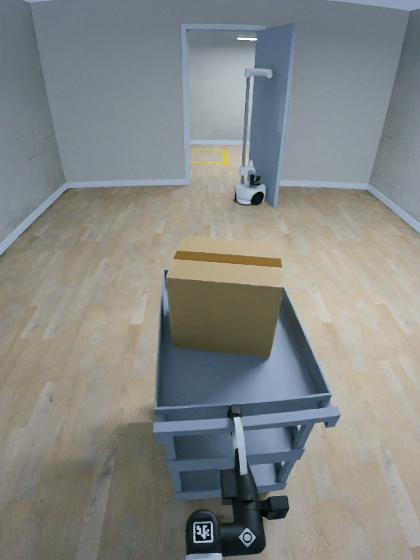

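Request:
move --r2 '{"base":{"translate_m":0.25,"strafe_m":0.03},"pace":"slow"}' --blocking false --cameras '[]'

Request:
wait --seconds 7 --cameras '[]'

Scene clock: 608.17 s.
move: r2 moving
r1: as last shown
r1.lidar_m: 2.87 3.05 0.25 0.25 - 0.25 0.38 3.71 1.04 2.16 2.79 3.73
r1.motor_effort: lift_m=+19(19) arm_m=+4(4) wheel_0=+0(0) wheel_1=+0(0) wheel_2=+0(0)
r1.servo_current: wrist_yaw_rad=72(72) wrist_pitch_rad=46(46) wrist_roll_rad=26(59) gripper_m=39(46)
r1.contact_limits: strafe_m 0.3
r1.wrist_depth_mm: - 135 - 539 306 213 174 / - 134 135 496 309 215 174 / - 132 159 455 314 216 176 / 108 135 207 508 315 217 177 / 137 - - 508 317 218 178 / 1229 1229 198 521 194 219 178 / - 809 768 164 301 210 178
r2.base_odometry: x=+0.242 y=-0.231 heading=-2.854
r2.turned_by_wheels: +0.000
r2.turned_by_imu: +0.000
r2.base_tilt: forward=-0.7 right=+0.1
r2.lidar_m: 0.41 2.92 2.13 2.08 1.55 1.16 1.11 1.17 1.62 2.60 2.72 0.48
r2.base_status: translate_m moving; strafe_m moving
r2.joint_positions: lift_m=+0.688 arm_m=+0.050 wrist_yaw_rad=-0.003 wrist_pitch_rad=+0.003 wrist_roll_rad=+1.569 gripper_m=-0.029
r2.joint_status: not commanded
r2.measured_speeds: translate_m=+0.047 strafe_m=+0.006 rotate_rad=-0.002 lift_m=+0.000 arm_m=+0.000 wrist_yaw_rad=-0.013 wrist_pitch_rad=+0.000 wrist_roll_rad=+0.000
r2.motor_effort: lift_m=+21(21) arm_m=+4(4) wheel_0=+3(7) wheel_1=+8(8) wheel_2=-13(13)
r2.servo_current: wrist_yaw_rad=46(59) wrist_pitch_rad=46(46) wrist_roll_rad=39(59) gripper_m=78(85)
r2.hand_pose: x=+0.5090 y=-0.0884 z=+0.8650 quat_wxyz=(+0.708, +0.707, +0.000, -0.002) (m; r2's base frame)
r2.wrist_depth_mm: - - - 177 239 1708 - / - - - 176 237 1863 - / - 439 442 174 235 - - / - 449 449 173 234 - - / - 462 459 173 233 - - / - - 185 170 180 - - / - - - 112 229 1618 -
pictures: none
No camera images: "cameras" was empty.

Scene clock: 611.47 s.
earlier move: r2 done
r1.base_odometry: x=-1.969 y=-0.203 heading=-2.435
r1.turned_by_wheels: +0.000
r1.turned_by_imu: +0.000
r1.base_tilt: forward=-1.6 right=+1.3
r1.lidar_m: 2.66 3.03 0.25 0.25 - 0.25 0.36 3.69 1.04 2.13 2.81 3.71
r1.base_status: not commanded
r1.joint_positions: lift_m=+0.124 arm_m=+0.000 wrist_yaw_rad=+3.196 wrist_pitch_rad=+0.002 wrist_roll_rad=+0.000 gripper_m=+0.056
r1.joint_status: not commanded
r1.measured_speeds: all 0
r1.motor_effort: lift_m=+19(20) arm_m=+4(4) wheel_0=+0(1) wheel_1=+0(0) wheel_2=+0(0)
r1.servo_current: wrist_yaw_rad=65(72) wrist_pitch_rad=39(52) wrist_roll_rad=65(72) gripper_m=39(46)
r1.contact_limits: strafe_m 0.3
r1.hand_pose: x=-0.1219 y=+0.0715 z=+0.3019 quat_wxyz=(-0.027, -0.001, +0.000, +1.000) (m; r1's base frame)
r1.wrist_depth_mm: - 134 - 535 304 213 174 / - 134 135 496 309 214 174 / - 132 159 459 312 216 176 / 108 135 208 504 315 218 177 / 137 - - 517 317 219 178 / 1229 1229 198 517 194 219 178 / - 820 759 164 303 210 178
r2.base_odometry: x=+0.022 y=-0.326 heading=-2.853
r2.turned_by_wheels: +0.001
r2.turned_by_imu: +0.002
r2.base_tilt: forward=-0.7 right=+0.1
r2.lidar_m: 0.40 2.86 2.08 2.00 1.85 1.41 1.35 1.44 2.03 2.61 2.76 0.47
r2.base_status: done
r2.joint_positions: lift_m=+0.688 arm_m=+0.050 wrist_yaw_rad=+0.002 wrist_pitch_rad=+0.003 wrist_roll_rad=+1.569 gripper_m=-0.029
r2.joint_status: not commanded
r2.measured_speeds: all 0
r2.motor_effort: lift_m=+21(21) arm_m=+4(4) wheel_0=+8(13) wheel_1=+7(9) wheel_2=-7(17)
r2.servo_current: wrist_yaw_rad=52(65) wrist_pitch_rad=46(46) wrist_roll_rad=46(59) gripper_m=78(91)
r2.hand_pose: x=+0.5094 y=-0.0870 z=+0.8650 quat_wxyz=(+0.708, +0.707, +0.002, -0.001) (m; r2's base frame)
r2.wrist_depth_mm: - - - 172 233 1708 - / - - - 171 232 - - / - 436 433 171 233 - - / - 449 445 171 232 - - / - 469 466 171 232 - - / - - 187 171 180 - - / - - 496 112 232 1576 517
wait: 3.30 of 7 s (r2 has come to rest)
pictures: none
No camera images: "cameras" was empty.

Request:
move --r2 '{"base":{"translate_m":0.3,"strafe_m":0.01},"pace":"slow"}' --blocking false --cameras '[]'

Request:
wait --seconds 7 --cameras '[]'

Scene clock: 617.03 s.
move: r2 moving
r1: as last shown
r1.lidar_m: 2.64 3.02 0.25 0.26 - 0.25 0.40 3.70 1.03 2.16 2.78 3.67
r1.motor_effort: lift_m=+19(19) arm_m=+4(4) wheel_0=+0(1) wheel_1=+0(0) wheel_2=+0(0)
r1.servo_current: wrist_yaw_rad=20(59) wrist_pitch_rad=39(52) wrist_roll_rad=65(65) gripper_m=39(46)
r1.contact_limits: strafe_m 0.3
r1.wrist_depth_mm: - 135 - 535 307 213 173 / - 134 134 500 310 214 175 / - 132 159 455 314 216 176 / 108 135 208 504 315 218 177 / 137 - - 512 319 219 178 / 1229 1205 198 517 195 219 178 / - 809 759 164 301 209 178
r2.base_odometry: x=+0.010 y=-0.330 heading=-2.853
r2.turned_by_wheels: +0.001
r2.turned_by_imu: +0.001
r2.base_tilt: forward=-0.7 right=+0.1
r2.lidar_m: 0.43 2.86 2.08 2.02 1.91 1.42 1.35 1.43 2.01 2.64 2.77 0.47
r2.base_status: translate_m moving; strafe_m moving
r2.joint_positions: lift_m=+0.688 arm_m=+0.050 wrist_yaw_rad=+0.002 wrist_pitch_rad=+0.003 wrist_roll_rad=+1.569 gripper_m=-0.029
r2.joint_status: not commanded
r2.measured_speeds: translate_m=+0.048 strafe_m=+0.002 rotate_rad=-0.001 lift_m=+0.000 arm_m=+0.000 wrist_yaw_rad=+0.000 wrist_pitch_rad=+0.000 wrist_roll_rad=+0.000
r2.motor_effort: lift_m=+21(21) arm_m=+4(4) wheel_0=+11(12) wheel_1=+8(9) wheel_2=-12(13)
r2.servo_current: wrist_yaw_rad=46(59) wrist_pitch_rad=39(46) wrist_roll_rad=59(59) gripper_m=85(85)
r2.hand_pose: x=+0.5094 y=-0.0870 z=+0.8650 quat_wxyz=(+0.708, +0.707, +0.002, -0.001) (m; r2's base frame)
r2.wrist_depth_mm: - - - 171 232 1708 - / - - - 170 231 - - / - 436 439 170 232 - - / - 445 445 171 230 - - / - 469 462 170 231 - - / - - 186 171 179 - - / - - 492 112 231 1618 512
pictures: none
No camera images: "cameras" was empty.

Scene clock: 620.80 s.
earlier move: r2 done
r1.base_odometry: x=-1.969 y=-0.203 heading=-2.435
r1.turned_by_wheels: +0.000
r1.turned_by_imu: +0.000
r1.base_tilt: forward=-1.6 right=+1.3
r1.lidar_m: 2.37 3.03 0.25 0.25 - 0.25 0.37 3.71 1.04 2.17 2.83 3.71
r1.base_status: not commanded
r1.joint_positions: lift_m=+0.124 arm_m=+0.000 wrist_yaw_rad=+3.196 wrist_pitch_rad=+0.002 wrist_roll_rad=+0.000 gripper_m=+0.056
r1.joint_status: not commanded
r1.measured_speeds: all 0
r1.motor_effort: lift_m=+19(20) arm_m=+4(4) wheel_0=-1(1) wheel_1=+0(0) wheel_2=+0(0)
r1.servo_current: wrist_yaw_rad=46(72) wrist_pitch_rad=33(52) wrist_roll_rad=52(65) gripper_m=46(52)
r1.contact_limits: strafe_m 0.3
r1.hand_pose: x=-0.1219 y=+0.0715 z=+0.3019 quat_wxyz=(-0.027, -0.001, +0.000, +1.000) (m; r1's base frame)
r1.wrist_depth_mm: - 135 - 539 306 213 173 / - 134 135 500 310 215 175 / - 132 159 455 314 216 176 / 108 135 208 504 315 218 177 / 137 - - 512 317 218 178 / 1229 1229 198 517 195 220 178 / - 809 759 164 301 209 177
r2.base_odometry: x=-0.262 y=-0.421 heading=-2.853
r2.turned_by_wheels: +0.000
r2.turned_by_imu: +0.002
r2.base_tilt: forward=-0.7 right=+0.1
r2.lidar_m: 0.43 2.81 2.08 1.99 2.13 1.70 1.65 1.73 2.48 2.65 2.81 0.46
r2.base_status: done
r2.joint_positions: lift_m=+0.688 arm_m=+0.050 wrist_yaw_rad=+0.002 wrist_pitch_rad=+0.003 wrist_roll_rad=+1.569 gripper_m=-0.029
r2.joint_status: not commanded
r2.measured_speeds: all 0
r2.motor_effort: lift_m=+21(21) arm_m=+4(5) wheel_0=+6(15) wheel_1=+6(10) wheel_2=-7(13)
r2.servo_current: wrist_yaw_rad=46(65) wrist_pitch_rad=33(46) wrist_roll_rad=52(59) gripper_m=78(91)
r2.hand_pose: x=+0.5094 y=-0.0869 z=+0.8650 quat_wxyz=(+0.708, +0.707, +0.002, -0.001) (m; r2's base frame)
r2.wrist_depth_mm: - - - 150 208 - - / - - 430 154 213 - - / - 424 424 157 217 - - / - 455 445 163 223 - - / - - 477 166 229 - - / - - 184 170 179 640 - / - - - 112 240 1576 488
wait: 3.77 of 7 s (r2 has come to rest)
pictures: none
No camera images: "cameras" was empty.

Request:
move --r2 '{"base":{"translate_m":-0.35,"strafe_m":-0.05},"pace":"slow"}' --blocking false --cameras '[]'

Request:
wait --seconds 7 --cameras '[]'

Scene clock: 628.60 s.
move: r2 moving
r1: as last shown
r1.lidar_m: 2.36 3.02 0.25 0.25 - 0.25 0.37 3.69 1.02 2.19 2.81 3.70
r1.motor_effort: lift_m=+19(19) arm_m=+4(4) wheel_0=+0(1) wheel_1=+0(0) wheel_2=+0(0)
r1.servo_current: wrist_yaw_rad=59(59) wrist_pitch_rad=46(46) wrist_roll_rad=46(65) gripper_m=39(46)
r1.contact_limits: strafe_m 0.3
r1.wrist_depth_mm: - 134 - 535 307 213 173 / - 134 135 496 309 214 174 / - 132 159 455 314 216 176 / 108 135 208 504 315 217 177 / 137 - - 512 317 219 178 / 1229 1255 198 517 195 219 177 / - 809 750 164 301 210 177
r2.base_odometry: x=-0.252 y=-0.416 heading=-2.853
r2.turned_by_wheels: +0.000
r2.turned_by_imu: +0.001
r2.base_tilt: forward=-0.7 right=+0.1
r2.lidar_m: 0.43 2.79 2.08 2.02 2.15 1.70 1.63 1.73 2.44 2.65 2.81 0.46
r2.base_status: translate_m moving; strafe_m moving
r2.joint_positions: lift_m=+0.688 arm_m=+0.050 wrist_yaw_rad=+0.002 wrist_pitch_rad=+0.003 wrist_roll_rad=+1.569 gripper_m=-0.029
r2.joint_status: not commanded
r2.measured_speeds: translate_m=-0.047 strafe_m=-0.007 rotate_rad=-0.002 lift_m=+0.000 arm_m=+0.000 wrist_yaw_rad=+0.002 wrist_pitch_rad=+0.000 wrist_roll_rad=+0.000
r2.motor_effort: lift_m=+21(21) arm_m=+4(4) wheel_0=-4(7) wheel_1=-7(7) wheel_2=+13(13)
r2.servo_current: wrist_yaw_rad=52(59) wrist_pitch_rad=46(46) wrist_roll_rad=46(59) gripper_m=85(85)
r2.hand_pose: x=+0.5094 y=-0.0869 z=+0.8650 quat_wxyz=(+0.708, +0.707, +0.002, -0.001) (m; r2's base frame)
r2.wrist_depth_mm: - - - 151 208 - - / - - 436 155 213 - - / - 427 424 158 218 - - / - 455 449 163 224 - - / - - 480 167 229 - - / - - 185 171 179 640 - / - - - 112 241 1618 496
pictures: none
No camera images: "cameras" was empty.

Scene clock: 632.90 s.
earlier move: r2 done
r1.base_odometry: x=-1.969 y=-0.203 heading=-2.435
r1.turned_by_wheels: +0.000
r1.turned_by_imu: +0.000
r1.base_tilt: forward=-1.6 right=+1.3
r1.lidar_m: 2.70 2.99 0.25 0.25 - 0.25 0.40 3.69 1.03 2.19 2.80 3.70
r1.base_status: not commanded
r1.joint_positions: lift_m=+0.124 arm_m=+0.000 wrist_yaw_rad=+3.196 wrist_pitch_rad=+0.002 wrist_roll_rad=+0.000 gripper_m=+0.056
r1.joint_status: not commanded
r1.measured_speeds: all 0
r1.motor_effort: lift_m=+19(20) arm_m=+4(4) wheel_0=+0(1) wheel_1=+0(1) wheel_2=+0(0)
r1.servo_current: wrist_yaw_rad=65(72) wrist_pitch_rad=39(46) wrist_roll_rad=65(65) gripper_m=39(52)
r1.contact_limits: strafe_m 0.3
r1.hand_pose: x=-0.1219 y=+0.0715 z=+0.3019 quat_wxyz=(-0.027, -0.001, +0.000, +1.000) (m; r1's base frame)
r1.wrist_depth_mm: - 134 - 539 306 213 174 / - 134 135 500 309 214 175 / - 132 159 455 312 216 176 / 108 135 208 504 315 217 176 / 137 - - 512 319 219 178 / 1229 1205 198 521 195 220 178 / - 820 759 164 301 209 178
r2.base_odometry: x=+0.059 y=-0.273 heading=-2.854
r2.turned_by_wheels: -0.001
r2.turned_by_imu: +0.000
r2.base_tilt: forward=-0.7 right=+0.1
r2.lidar_m: 0.42 2.93 2.14 2.07 1.84 1.34 1.30 1.38 1.96 2.59 2.73 0.46
r2.base_status: done
r2.joint_positions: lift_m=+0.688 arm_m=+0.050 wrist_yaw_rad=-0.002 wrist_pitch_rad=+0.003 wrist_roll_rad=+1.569 gripper_m=-0.029
r2.joint_status: not commanded
r2.measured_speeds: all 0
r2.motor_effort: lift_m=+21(21) arm_m=-3(4) wheel_0=-9(15) wheel_1=-7(11) wheel_2=+4(15)
r2.servo_current: wrist_yaw_rad=39(65) wrist_pitch_rad=39(52) wrist_roll_rad=39(65) gripper_m=85(91)
r2.hand_pose: x=+0.5091 y=-0.0880 z=+0.8650 quat_wxyz=(+0.708, +0.707, +0.000, -0.002) (m; r2's base frame)
r2.wrist_depth_mm: - - - 175 236 1708 - / - - - 174 236 1863 - / - - 436 173 235 - - / - 449 449 173 234 - - / - 462 459 173 233 - - / - - 184 172 180 - - / - - - 112 231 1618 -
wait: 4.30 of 7 s (r2 has come to rest)
pictures: none
No camera images: "cameras" was empty.

Request:
move --r2 '{"base":{"translate_m":0.2,"strafe_m":0.015},"pace":"slow"}' --blocking false --cameras '[]'

Request:
wait --seconds 7 --cameras '[]'

Scene clock: 636.53 s.
move: r2 moving
r1: as last shown
r1.lidar_m: 2.69 2.99 0.25 0.25 - 0.25 0.39 3.69 1.04 2.20 2.78 3.67
r1.motor_effort: lift_m=+19(19) arm_m=+4(4) wheel_0=+0(1) wheel_1=+0(0) wheel_2=+0(0)
r1.servo_current: wrist_yaw_rad=72(72) wrist_pitch_rad=46(52) wrist_roll_rad=59(59) gripper_m=46(46)
r1.contact_limits: strafe_m 0.3
r1.wrist_depth_mm: - 135 - 535 306 213 173 / - 134 135 496 309 214 174 / - 132 159 455 312 216 176 / 108 135 207 508 315 217 177 / 137 - - 517 317 219 178 / 1229 1205 198 517 194 220 178 / - 820 759 164 300 210 178
r2.base_odometry: x=+0.047 y=-0.277 heading=-2.854
r2.turned_by_wheels: +0.000
r2.turned_by_imu: +0.000
r2.base_tilt: forward=-0.7 right=+0.0
r2.lidar_m: 0.40 2.90 2.12 2.07 1.82 1.37 1.30 1.39 1.95 2.59 2.74 0.46
r2.base_status: translate_m moving; strafe_m moving
r2.joint_positions: lift_m=+0.688 arm_m=+0.050 wrist_yaw_rad=-0.005 wrist_pitch_rad=+0.003 wrist_roll_rad=+1.569 gripper_m=-0.029
r2.joint_status: not commanded
r2.measured_speeds: translate_m=+0.050 strafe_m=+0.003 rotate_rad=+0.003 lift_m=+0.000 arm_m=+0.000 wrist_yaw_rad=+0.000 wrist_pitch_rad=+0.000 wrist_roll_rad=+0.000
r2.motor_effort: lift_m=+21(21) arm_m=-3(4) wheel_0=+1(6) wheel_1=+5(7) wheel_2=-13(16)
r2.servo_current: wrist_yaw_rad=46(59) wrist_pitch_rad=39(46) wrist_roll_rad=46(65) gripper_m=78(85)
r2.hand_pose: x=+0.5089 y=-0.0888 z=+0.8650 quat_wxyz=(+0.708, +0.707, +0.000, -0.003) (m; r2's base frame)
r2.wrist_depth_mm: - - - 175 236 1708 - / - - - 175 236 1863 - / - - 436 173 234 - - / - 445 445 173 234 - - / - 459 459 172 232 - - / - - 186 171 180 - - / - - - 112 230 1661 -
pictures: none
No camera images: "cameras" was empty.

Scene clock: 639.33 s.
earlier move: r2 done
r1.base_odometry: x=-1.969 y=-0.203 heading=-2.435
r1.turned_by_wheels: +0.000
r1.turned_by_imu: +0.000
r1.base_tilt: forward=-1.6 right=+1.3
r1.lidar_m: 2.50 3.03 0.25 0.25 - 0.25 0.39 3.72 1.04 2.16 2.82 2.65
r1.base_status: not commanded
r1.joint_positions: lift_m=+0.124 arm_m=+0.000 wrist_yaw_rad=+3.196 wrist_pitch_rad=+0.002 wrist_roll_rad=+0.000 gripper_m=+0.056
r1.joint_status: not commanded
r1.measured_speeds: all 0
r1.motor_effort: lift_m=+19(19) arm_m=+4(4) wheel_0=+0(1) wheel_1=+0(0) wheel_2=+0(0)
r1.servo_current: wrist_yaw_rad=46(72) wrist_pitch_rad=33(52) wrist_roll_rad=39(59) gripper_m=39(46)
r1.contact_limits: strafe_m 0.3
r1.hand_pose: x=-0.1219 y=+0.0715 z=+0.3019 quat_wxyz=(-0.027, -0.001, +0.000, +1.000) (m; r1's base frame)
r1.wrist_depth_mm: - 135 - 539 306 213 173 / - 134 135 496 310 214 175 / - 132 159 455 312 216 176 / 108 135 208 504 315 217 177 / 137 - - 512 317 218 178 / 1229 1229 198 517 194 220 178 / - 809 759 164 301 210 178
r2.base_odometry: x=-0.129 y=-0.344 heading=-2.854
r2.turned_by_wheels: +0.000
r2.turned_by_imu: +0.001
r2.base_tilt: forward=-0.7 right=+0.1
r2.lidar_m: 0.41 2.87 2.10 2.02 2.08 1.52 1.49 1.56 2.23 2.62 2.74 0.47
r2.base_status: done
r2.joint_positions: lift_m=+0.688 arm_m=+0.050 wrist_yaw_rad=-0.002 wrist_pitch_rad=+0.003 wrist_roll_rad=+1.569 gripper_m=-0.029
r2.joint_status: not commanded
r2.measured_speeds: all 0
r2.motor_effort: lift_m=+21(21) arm_m=-4(4) wheel_0=+4(14) wheel_1=+6(9) wheel_2=-11(16)
r2.servo_current: wrist_yaw_rad=59(59) wrist_pitch_rad=39(46) wrist_roll_rad=39(65) gripper_m=85(85)
r2.hand_pose: x=+0.5091 y=-0.0881 z=+0.8650 quat_wxyz=(+0.708, +0.707, +0.000, -0.002) (m; r2's base frame)
r2.wrist_depth_mm: - - - 176 238 1708 - / - - - 175 237 1863 - / - - 439 174 236 - - / - 449 445 173 233 - - / - 462 459 172 233 - - / - - 185 170 180 - - / - - - 112 229 1618 -
wait: 2.80 of 7 s (r2 has come to rest)
pictures: none
No camera images: "cameras" was empty.

Request:
move --r2 '{"base":{"translate_m":0.25,"strafe_m":0.022},"pace":"slow"}' --blocking false --cameras '[]'

Request:
wait --seconds 7 --cameras '[]'

Scene clock: 643.23 s.
move: r2 moving
r1: as last shown
r1.lidar_m: 2.48 3.03 0.25 0.25 - 0.25 0.37 3.68 1.03 2.18 2.81 2.62
r1.motor_effort: lift_m=+19(19) arm_m=+4(4) wheel_0=+0(0) wheel_1=+0(0) wheel_2=+0(0)
r1.servo_current: wrist_yaw_rad=52(65) wrist_pitch_rad=33(59) wrist_roll_rad=46(65) gripper_m=39(46)
r1.contact_limits: strafe_m 0.3
r1.wrist_depth_mm: - 135 - 535 306 214 174 / - 135 135 496 310 214 175 / - 132 160 455 312 216 176 / 108 135 208 504 315 218 177 / 137 - - 512 317 218 178 / 1229 1229 198 517 195 220 177 / - 809 759 164 301 210 178
r2.base_odometry: x=-0.140 y=-0.349 heading=-2.854
r2.turned_by_wheels: +0.000
r2.turned_by_imu: +0.000
r2.base_tilt: forward=-0.7 right=+0.1
r2.lidar_m: 0.43 2.87 2.11 2.04 2.10 1.58 1.51 1.59 2.26 2.63 2.72 0.47
r2.base_status: translate_m moving; strafe_m moving
r2.joint_positions: lift_m=+0.688 arm_m=+0.050 wrist_yaw_rad=-0.004 wrist_pitch_rad=+0.003 wrist_roll_rad=+1.569 gripper_m=-0.029
r2.joint_status: not commanded
r2.measured_speeds: translate_m=+0.049 strafe_m=+0.004 rotate_rad=+0.002 lift_m=+0.000 arm_m=+0.000 wrist_yaw_rad=-0.005 wrist_pitch_rad=+0.000 wrist_roll_rad=+0.000
r2.motor_effort: lift_m=+21(21) arm_m=+2(4) wheel_0=+4(9) wheel_1=+5(9) wheel_2=-16(18)
r2.servo_current: wrist_yaw_rad=46(59) wrist_pitch_rad=46(46) wrist_roll_rad=59(59) gripper_m=85(85)
r2.hand_pose: x=+0.5089 y=-0.0887 z=+0.8650 quat_wxyz=(+0.708, +0.707, +0.000, -0.003) (m; r2's base frame)
r2.wrist_depth_mm: - - - 176 239 1661 1205 / - - - 175 237 1808 - / - - 442 174 235 - - / - 445 449 173 234 - - / - 459 455 172 231 - - / - - 185 170 180 - - / - - - 112 230 1661 -
pictures: none
No camera images: "cameras" was empty.

Scene clock: 646.53 s.
earlier move: r2 done
r1.base_odometry: x=-1.969 y=-0.203 heading=-2.435
r1.turned_by_wheels: +0.000
r1.turned_by_imu: +0.000
r1.base_tilt: forward=-1.6 right=+1.3
r1.lidar_m: 2.27 3.03 0.25 0.25 - 0.25 0.39 3.71 1.03 2.18 2.79 2.36
r1.base_status: not commanded
r1.joint_positions: lift_m=+0.124 arm_m=+0.000 wrist_yaw_rad=+3.196 wrist_pitch_rad=+0.002 wrist_roll_rad=+0.000 gripper_m=+0.056
r1.joint_status: not commanded
r1.measured_speeds: all 0
r1.motor_effort: lift_m=+19(20) arm_m=+4(4) wheel_0=-1(1) wheel_1=+0(0) wheel_2=+0(0)
r1.servo_current: wrist_yaw_rad=65(72) wrist_pitch_rad=46(59) wrist_roll_rad=39(72) gripper_m=39(46)
r1.contact_limits: strafe_m 0.3
r1.hand_pose: x=-0.1219 y=+0.0715 z=+0.3019 quat_wxyz=(-0.027, -0.001, +0.000, +1.000) (m; r1's base frame)
r1.wrist_depth_mm: - 135 - 539 306 213 174 / - 135 135 500 309 214 175 / - 132 159 455 312 216 176 / 108 135 208 508 315 217 177 / 137 - - 512 317 218 178 / 1281 1229 198 517 194 220 178 / - 809 759 164 301 210 178
r2.base_odometry: x=-0.362 y=-0.436 heading=-2.854
r2.turned_by_wheels: +0.000
r2.turned_by_imu: -0.001
r2.base_tilt: forward=-0.7 right=+0.1
r2.lidar_m: 0.45 2.85 2.10 1.99 2.14 1.82 1.74 1.83 2.57 2.65 2.77 0.45
r2.base_status: done
r2.joint_positions: lift_m=+0.688 arm_m=+0.050 wrist_yaw_rad=-0.005 wrist_pitch_rad=+0.003 wrist_roll_rad=+1.569 gripper_m=-0.029
r2.joint_status: not commanded
r2.measured_speeds: all 0
r2.motor_effort: lift_m=+21(21) arm_m=+4(4) wheel_0=+1(9) wheel_1=+5(10) wheel_2=-9(18)
r2.servo_current: wrist_yaw_rad=59(65) wrist_pitch_rad=39(52) wrist_roll_rad=52(59) gripper_m=85(91)
r2.hand_pose: x=+0.5088 y=-0.0890 z=+0.8650 quat_wxyz=(+0.708, +0.707, -0.001, -0.003) (m; r2's base frame)
r2.wrist_depth_mm: - - - 158 217 1661 - / - - - 161 221 - - / - 430 427 163 224 - - / - 449 449 166 226 - - / - 477 473 169 230 - - / - - 185 170 180 676 - / - - - 112 236 1661 496
wait: 3.30 of 7 s (r2 has come to rest)
pictures: none
No camera images: "cameras" was empty.

Request:
move --r2 '{"base":{"translate_m":0.15,"strafe_m":-0.09},"pace":"slow"}' --blocking false --cameras '[]'

Request:
wait --seconds 7 --cameras '[]'

Scene clock: 652.20 s.
move: r2 moving
r1: as last shown
r1.lidar_m: 2.27 3.01 0.25 0.25 - 0.25 0.37 3.70 1.05 2.14 2.79 2.36
r1.motor_effort: lift_m=+19(19) arm_m=+4(4) wheel_0=+0(1) wheel_1=+0(0) wheel_2=+0(0)
r1.servo_current: wrist_yaw_rad=46(59) wrist_pitch_rad=46(46) wrist_roll_rad=46(65) gripper_m=39(46)
r1.contact_limits: strafe_m 0.3
r1.wrist_depth_mm: - 135 - 535 306 213 174 / - 134 135 496 310 214 175 / - 132 159 459 312 216 176 / 108 135 208 504 315 217 177 / 137 - - 517 317 218 178 / 1229 1229 198 521 195 219 178 / - 820 759 164 303 209 178
r2.base_odometry: x=-0.376 y=-0.433 heading=-2.854
r2.turned_by_wheels: +0.000
r2.turned_by_imu: +0.000
r2.base_tilt: forward=-0.7 right=+0.1
r2.lidar_m: 0.42 2.87 2.12 1.99 2.16 1.82 1.75 1.85 2.59 2.63 2.78 0.44
r2.base_status: translate_m moving; strafe_m moving
r2.joint_positions: lift_m=+0.688 arm_m=+0.050 wrist_yaw_rad=-0.005 wrist_pitch_rad=+0.003 wrist_roll_rad=+1.569 gripper_m=-0.029
r2.joint_status: not commanded
r2.measured_speeds: translate_m=+0.048 strafe_m=-0.027 rotate_rad=+0.002 lift_m=+0.000 arm_m=+0.000 wrist_yaw_rad=+0.000 wrist_pitch_rad=+0.000 wrist_roll_rad=+0.000
r2.motor_effort: lift_m=+21(21) arm_m=+4(4) wheel_0=+8(8) wheel_1=+0(5) wheel_2=-12(14)
r2.servo_current: wrist_yaw_rad=59(59) wrist_pitch_rad=46(46) wrist_roll_rad=39(52) gripper_m=85(85)
r2.hand_pose: x=+0.5088 y=-0.0890 z=+0.8650 quat_wxyz=(+0.708, +0.707, -0.001, -0.003) (m; r2's base frame)
r2.wrist_depth_mm: - - - 157 216 1808 - / - - - 159 220 - - / - 430 427 162 222 - - / - 449 449 165 227 - - / - 484 473 169 229 - - / - - 185 170 180 676 - / - - - 112 237 1537 484
pictures: none
No camera images: "cameras" was empty.

Scene clock: 654.60 s.
earlier move: r2 done
r1.base_odometry: x=-1.969 y=-0.203 heading=-2.435
r1.turned_by_wheels: +0.000
r1.turned_by_imu: +0.000
r1.base_tilt: forward=-1.6 right=+1.3
r1.lidar_m: 2.09 3.03 0.25 0.25 - 0.25 0.37 3.69 1.03 2.15 2.80 2.22
r1.base_status: not commanded
r1.joint_positions: lift_m=+0.124 arm_m=+0.000 wrist_yaw_rad=+3.196 wrist_pitch_rad=+0.002 wrist_roll_rad=+0.000 gripper_m=+0.056
r1.joint_status: not commanded
r1.measured_speeds: all 0
r1.motor_effort: lift_m=+19(19) arm_m=+4(4) wheel_0=+0(1) wheel_1=+0(0) wheel_2=+0(0)
r1.servo_current: wrist_yaw_rad=52(65) wrist_pitch_rad=46(46) wrist_roll_rad=59(65) gripper_m=46(52)
r1.contact_limits: strafe_m 0.3
r1.hand_pose: x=-0.1219 y=+0.0715 z=+0.3019 quat_wxyz=(-0.027, -0.001, +0.000, +1.000) (m; r1's base frame)
r1.wrist_depth_mm: - 135 - 539 306 214 174 / - 135 135 492 309 214 175 / - 132 159 455 314 216 176 / 108 135 208 508 315 217 177 / 137 - - 512 317 218 178 / 1229 1229 198 517 195 218 178 / - 809 759 164 301 209 178
r2.base_odometry: x=-0.531 y=-0.392 heading=-2.854
r2.turned_by_wheels: +0.000
r2.turned_by_imu: +0.001
r2.base_tilt: forward=-0.7 right=+0.1
r2.lidar_m: 0.42 2.96 2.21 2.09 2.22 1.99 1.89 2.03 2.66 2.55 2.70 0.46
r2.base_status: done
r2.joint_positions: lift_m=+0.688 arm_m=+0.050 wrist_yaw_rad=+0.003 wrist_pitch_rad=+0.003 wrist_roll_rad=+1.569 gripper_m=-0.029
r2.joint_status: not commanded
r2.measured_speeds: all 0
r2.motor_effort: lift_m=+21(21) arm_m=+4(4) wheel_0=+8(15) wheel_1=-3(5) wheel_2=-4(14)
r2.servo_current: wrist_yaw_rad=52(65) wrist_pitch_rad=39(52) wrist_roll_rad=46(59) gripper_m=85(91)
r2.hand_pose: x=+0.5095 y=-0.0865 z=+0.8650 quat_wxyz=(+0.708, +0.707, +0.002, +0.000) (m; r2's base frame)
r2.wrist_depth_mm: - - - 160 219 1708 - / - - - 162 220 - - / - 427 427 164 224 - - / - 445 449 167 227 - - / - 477 469 169 230 - - / - - 187 171 179 732 - / - - - 112 236 1499 504
wait: 2.40 of 7 s (r2 has come to rest)
pictures: none
No camera images: "cameras" was empty.

Request:
move --r2 '{"base":{"translate_m":-0.6,"strafe_m":0.11},"pace":"slow"}' --blocking false --cameras '[]'

Request:
wait --seconds 9 --cameras '["r2_head_camera"]'

Scene clock: 664.30 s.
move: r2 moving
r1: as last shown
r1.lidar_m: 2.10 2.99 0.25 0.25 - 0.25 0.39 3.70 1.03 2.20 2.78 2.23
r1.servo_current: wrist_yaw_rad=46(65) wrist_pitch_rad=39(46) wrist_roll_rad=39(52) gripper_m=46(46)
r1.contact_limits: strafe_m 0.3
r1.wrist_depth_mm: - 134 - 539 306 213 173 / - 134 135 500 309 215 175 / - 132 159 455 314 216 176 / 108 135 208 504 317 218 177 / 137 - - 508 319 217 178 / 1229 1229 198 517 195 219 178 / - 820 750 164 301 210 178
r2.base_odometry: x=-0.519 y=-0.391 heading=-2.854
r2.turned_by_wheels: +0.000
r2.turned_by_imu: +0.001
r2.base_tilt: forward=-0.6 right=+0.0
r2.lidar_m: 0.43 2.94 2.20 2.08 2.23 1.97 1.88 2.00 2.64 2.55 2.68 0.46
r2.base_status: translate_m moving; strafe_m moving
r2.joint_positions: lift_m=+0.688 arm_m=+0.050 wrist_yaw_rad=+0.004 wrist_pitch_rad=+0.003 wrist_roll_rad=+1.569 gripper_m=-0.029
r2.joint_status: not commanded
r2.measured_speeds: translate_m=-0.048 strafe_m=+0.009 rotate_rad=-0.001 lift_m=+0.000 arm_m=+0.000 wrist_yaw_rad=+0.000 wrist_pitch_rad=+0.000 wrist_roll_rad=+0.000
r2.motor_effort: lift_m=+21(21) arm_m=+1(4) wheel_0=-5(10) wheel_1=-5(7) wheel_2=+16(16)
r2.servo_current: wrist_yaw_rad=46(52) wrist_pitch_rad=39(52) wrist_roll_rad=46(59) gripper_m=78(85)
r2.hand_pose: x=+0.5096 y=-0.0864 z=+0.8650 quat_wxyz=(+0.708, +0.707, +0.002, +0.000) (m; r2's base frame)
r2.wrist_depth_mm: - - - 160 219 1661 - / - - - 163 222 - - / - 424 427 164 224 - - / - 445 445 167 228 - - / - 477 469 169 232 - - / - - 185 171 179 723 - / - - - 112 236 1618 500
pictures: none
No camera images: "cameras" was empty.

Scene clock: 671.17 s.
earlier move: r2 done
r1.base_odometry: x=-1.969 y=-0.203 heading=-2.435
r1.turned_by_wheels: +0.000
r1.turned_by_imu: +0.000
r1.base_tilt: forward=-1.5 right=+1.3
r1.lidar_m: 2.72 3.03 0.25 0.25 - 0.25 0.39 3.71 1.05 2.15 2.80 3.71
r1.base_status: not commanded
r1.joint_positions: lift_m=+0.124 arm_m=+0.000 wrist_yaw_rad=+3.196 wrist_pitch_rad=+0.002 wrist_roll_rad=+0.000 gripper_m=+0.056
r1.joint_status: not commanded
r1.measured_speeds: all 0
r1.motor_effort: lift_m=+19(20) arm_m=+4(4) wheel_0=+0(1) wheel_1=+0(0) wheel_2=+0(0)
r1.servo_current: wrist_yaw_rad=52(72) wrist_pitch_rad=46(52) wrist_roll_rad=33(65) gripper_m=46(46)
r1.contact_limits: strafe_m 0.3
r1.hand_pose: x=-0.1219 y=+0.0715 z=+0.3019 quat_wxyz=(-0.027, -0.001, +0.000, +1.000) (m; r1's base frame)
r1.wrist_depth_mm: - 135 - 539 306 213 174 / - 135 135 500 310 215 175 / - 132 159 459 314 216 176 / 108 135 208 504 315 218 177 / 137 - - 512 317 218 178 / 1229 1229 198 521 194 219 178 / - 820 759 164 301 210 178
r2.base_odometry: x=+0.075 y=-0.328 heading=-2.855
r2.turned_by_wheels: -0.001
r2.turned_by_imu: -0.003
r2.base_tilt: forward=-0.6 right=+0.1
r2.lidar_m: 0.47 2.85 2.07 2.01 1.83 1.32 1.29 1.38 1.90 2.64 2.77 0.43
r2.base_status: done
r2.joint_positions: lift_m=+0.688 arm_m=+0.050 wrist_yaw_rad=-0.003 wrist_pitch_rad=+0.003 wrist_roll_rad=+1.569 gripper_m=-0.029
r2.joint_status: not commanded
r2.measured_speeds: all 0
r2.motor_effort: lift_m=+21(21) arm_m=-3(4) wheel_0=-9(16) wheel_1=-5(9) wheel_2=+3(16)
r2.servo_current: wrist_yaw_rad=52(59) wrist_pitch_rad=46(52) wrist_roll_rad=39(65) gripper_m=78(91)
r2.hand_pose: x=+0.5091 y=-0.0882 z=+0.8650 quat_wxyz=(+0.708, +0.707, +0.000, -0.002) (m; r2's base frame)
r2.wrist_depth_mm: - 353 359 116 172 - - / - 384 387 - 183 - - / - 430 424 132 196 - - / - 500 473 142 209 - - / - - - 152 224 1576 559 / - - 185 167 181 1618 480 / - - - 112 - 1576 1205
wait: 6.87 of 9 s (r2 has come to rest)
pictures: r2_head_camera
Images, in order (width x height): r2_head_camera 420x560.

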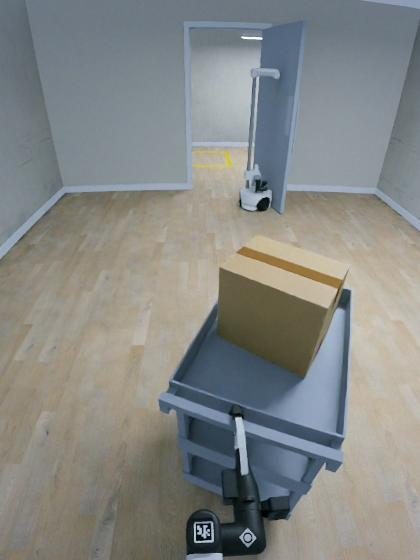

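Request:
move --r2 '{"base":{"translate_m":-0.5,"strafe_m":0.02},"pace":"slow"}' --blocking false --cameras '[]'

Request:
wait --seconds 9 --cameras '[]'

Scene clock: 688.47 s.
move: r2 moving
r1: as last shown
r1.base_tilt: forward=-1.6 right=+1.3
r1.lidar_m: 2.71 2.98 0.25 0.25 - 0.25 0.35 3.70 1.04 2.16 2.81 3.70
r1.motor_effort: lift_m=+19(19) arm_m=+4(4) wheel_0=+0(1) wheel_1=+0(0) wheel_2=+0(0)
r1.servo_current: wrist_yaw_rad=39(59) wrist_pitch_rad=46(46) wrist_roll_rad=46(72) gripper_m=39(46)
r1.contact_limits: strafe_m 0.3
r1.wrist_depth_mm: - 134 - 535 306 213 174 / - 135 135 496 310 214 174 / - 132 159 455 312 216 176 / 108 135 208 504 314 217 177 / 137 - - 517 317 218 178 / 1255 1229 198 521 194 219 178 / - 809 759 164 301 210 178
r2.base_odometry: x=+0.087 y=-0.325 heading=-2.855
r2.turned_by_wheels: -0.001
r2.turned_by_imu: +0.000
r2.base_tilt: forward=-0.6 right=+0.1
r2.lidar_m: 0.47 2.85 2.09 2.02 1.83 1.35 1.28 1.37 1.92 2.64 2.79 0.39
r2.base_status: translate_m moving; strafe_m moving
r2.joint_positions: lift_m=+0.688 arm_m=+0.050 wrist_yaw_rad=-0.003 wrist_pitch_rad=+0.003 wrist_roll_rad=+1.569 gripper_m=-0.029
r2.joint_status: not commanded
r2.measured_speeds: translate_m=-0.048 strafe_m=+0.002 rotate_rad=+0.000 lift_m=+0.000 arm_m=+0.000 wrist_yaw_rad=+0.000 wrist_pitch_rad=+0.000 wrist_roll_rad=+0.000
r2.motor_effort: lift_m=+21(21) arm_m=-3(4) wheel_0=-9(15) wheel_1=-7(9) wheel_2=+9(10)
r2.servo_current: wrist_yaw_rad=59(59) wrist_pitch_rad=39(46) wrist_roll_rad=46(65) gripper_m=85(85)
r2.hand_pose: x=+0.5091 y=-0.0882 z=+0.8650 quat_wxyz=(+0.708, +0.707, +0.000, -0.002) (m; r2's base frame)
r2.wrist_depth_mm: - 347 359 114 172 - - / - 382 387 - 182 - - / - 430 424 130 195 - - / - 500 473 141 209 - - / - - - 152 224 1756 554 / - - 185 167 180 1618 484 / - - - 112 - 1618 1205
pictures: none
No camera images: "cameras" was empty.

Scene clock: 694.27 s.
earlier move: r2 done
r1.base_odometry: x=-1.969 y=-0.203 heading=-2.435
r1.turned_by_wheels: +0.000
r1.turned_by_imu: +0.000
r1.base_tilt: forward=-1.6 right=+1.3
r1.lidar_m: 3.27 3.00 0.25 0.25 - 0.25 0.38 3.70 1.03 2.17 2.78 3.73
r1.base_status: not commanded
r1.joint_positions: lift_m=+0.124 arm_m=+0.000 wrist_yaw_rad=+3.196 wrist_pitch_rad=+0.002 wrist_roll_rad=+0.000 gripper_m=+0.056
r1.joint_status: not commanded
r1.measured_speeds: all 0
r1.motor_effort: lift_m=+19(19) arm_m=+4(4) wheel_0=+0(1) wheel_1=+0(1) wheel_2=+0(0)
r1.servo_current: wrist_yaw_rad=52(72) wrist_pitch_rad=39(52) wrist_roll_rad=46(78) gripper_m=46(52)
r1.contact_limits: strafe_m 0.3
r1.hand_pose: x=-0.1219 y=+0.0715 z=+0.3019 quat_wxyz=(-0.027, -0.001, +0.000, +1.000) (m; r1's base frame)
r1.wrist_depth_mm: - 134 - 539 306 213 174 / - 135 135 496 310 215 174 / - 132 159 455 312 216 176 / 108 135 208 504 315 217 177 / 137 - - 517 319 219 178 / 1229 1229 198 517 194 219 178 / - 809 759 164 301 209 178
r2.base_odometry: x=+0.560 y=-0.206 heading=-2.855
r2.turned_by_wheels: +0.000
r2.turned_by_imu: +0.002
r2.base_tilt: forward=-0.6 right=+0.1
r2.lidar_m: 0.47 2.86 2.09 2.04 1.16 0.83 0.78 0.87 1.20 2.64 2.80 0.37
r2.base_status: done
r2.joint_positions: lift_m=+0.688 arm_m=+0.050 wrist_yaw_rad=+0.001 wrist_pitch_rad=+0.003 wrist_roll_rad=+1.569 gripper_m=-0.029
r2.joint_status: not commanded
r2.measured_speeds: all 0
r2.motor_effort: lift_m=+21(21) arm_m=-3(4) wheel_0=-3(15) wheel_1=-6(9) wheel_2=+6(13)
r2.servo_current: wrist_yaw_rad=52(59) wrist_pitch_rad=46(46) wrist_roll_rad=46(65) gripper_m=91(91)
r2.hand_pose: x=+0.5094 y=-0.0872 z=+0.8650 quat_wxyz=(+0.708, +0.707, +0.001, -0.001) (m; r2's base frame)
r2.wrist_depth_mm: 349 338 334 - - 123 - / - 384 392 - 139 136 - / - - 473 - 163 163 - / - - - - 189 564 512 / - - - 112 217 1661 466 / - - 185 138 179 1537 1229 / - - - 112 353 1499 1078
wait: 5.80 of 9 s (r2 has come to rest)
pictures: none
No camera images: "cameras" was empty.

Request:
wait --seconds 0.1 --cameras '["r2_head_camera","r1_head_right_camera"]'

Request:
zoom_image --camera "r1_head_right_camera" --region '[180, 160, 380, 360]'

Request:
zoom_image --camera "r2_head_camera" --region '[120, 230, 420, 560]'

Scene clock: 704.93 s.
r1.base_odometry: x=-1.969 y=-0.203 heading=-2.435
r1.turned_by_wheels: +0.000
r1.turned_by_imu: +0.000
r1.base_tilt: forward=-1.6 right=+1.3
r1.lidar_m: 3.26 2.98 0.25 0.25 - 0.25 0.37 3.72 1.05 2.19 2.79 3.72
r1.base_status: not commanded
r1.joint_positions: lift_m=+0.124 arm_m=+0.000 wrist_yaw_rad=+3.196 wrist_pitch_rad=+0.002 wrist_roll_rad=+0.000 gripper_m=+0.056
r1.joint_status: not commanded
r1.measured_speeds: all 0
r1.motor_effort: lift_m=+19(19) arm_m=+4(4) wheel_0=+0(1) wheel_1=+0(1) wheel_2=+0(0)
r1.servo_current: wrist_yaw_rad=46(72) wrist_pitch_rad=39(52) wrist_roll_rad=46(78) gripper_m=39(52)
r1.contact_limits: strafe_m 0.3
r1.hand_pose: x=-0.1219 y=+0.0715 z=+0.3019 quat_wxyz=(-0.027, -0.001, +0.000, +1.000) (m; r1's base frame)
r1.wrist_depth_mm: - 135 - 539 306 213 173 / - 135 135 500 310 214 175 / - 132 160 455 312 216 176 / 108 135 208 508 315 218 177 / 137 - - 512 317 218 177 / 1229 1229 198 517 195 219 178 / - 809 759 164 303 210 178
r2.base_odometry: x=+0.560 y=-0.206 heading=-2.855
r2.turned_by_wheels: +0.000
r2.turned_by_imu: +0.000
r2.base_tilt: forward=-0.7 right=+0.1
r2.lidar_m: 0.47 2.82 2.07 2.01 1.14 0.84 0.81 0.84 1.21 2.63 2.79 0.34
r2.base_status: done
r2.joint_positions: lift_m=+0.688 arm_m=+0.050 wrist_yaw_rad=+0.001 wrist_pitch_rad=+0.003 wrist_roll_rad=+1.569 gripper_m=-0.029
r2.joint_status: not commanded
r2.measured_speeds: all 0
r2.motor_effort: lift_m=+21(21) arm_m=-3(4) wheel_0=-3(15) wheel_1=-6(9) wheel_2=+6(13)
r2.servo_current: wrist_yaw_rad=52(59) wrist_pitch_rad=33(46) wrist_roll_rad=52(65) gripper_m=78(91)
r2.hand_pose: x=+0.5094 y=-0.0872 z=+0.8650 quat_wxyz=(+0.708, +0.707, +0.001, -0.001) (m; r2's base frame)
r2.wrist_depth_mm: 347 340 332 - - 124 - / - 384 392 - 139 136 - / - - 466 - 163 163 - / - - - - 188 559 512 / - - - 112 217 1618 469 / - - 185 138 178 1537 1205 / - - - 112 355 1537 1060
wait: 0.10 s; at rest from the start
pictures: r1_head_right_camera, r2_head_camera
Images, in order (width x height): r1_head_right_camera 420x672, r2_head_camera 420x560.

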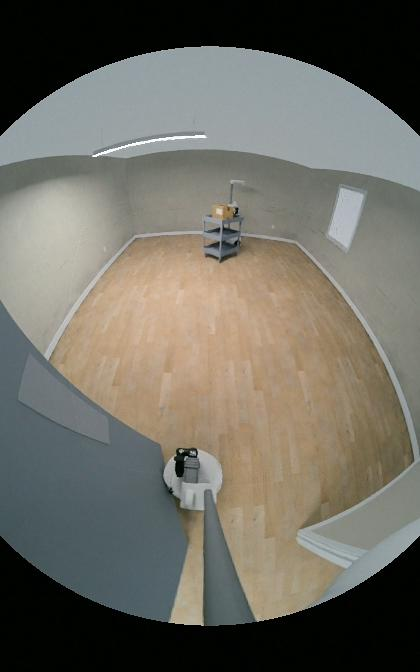

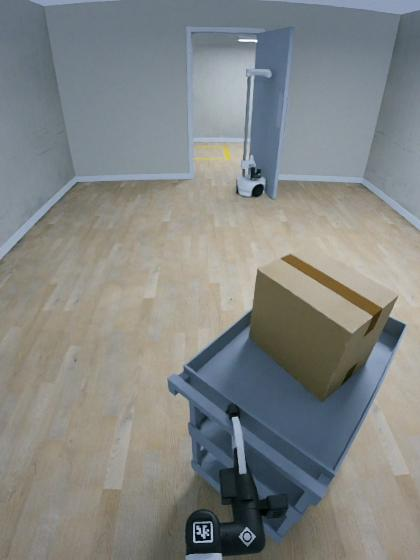

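Scaled by 2.520 from the camera's 420x672 image, which has a finer 600x960 frame.

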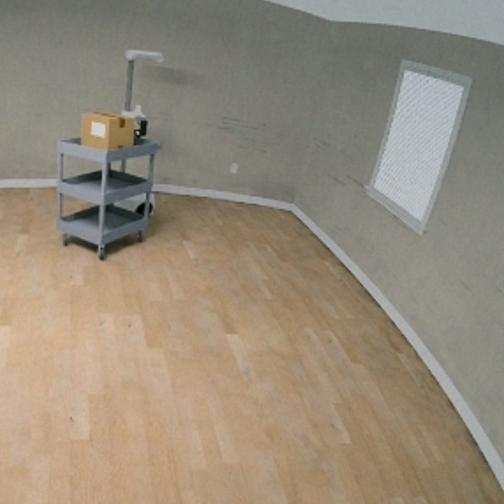

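Scaled by 1.527 from the camera's 420x560 image, which has a finer 1200x1600 frame.

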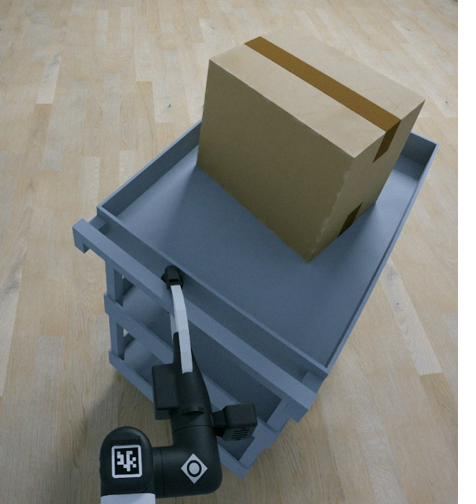

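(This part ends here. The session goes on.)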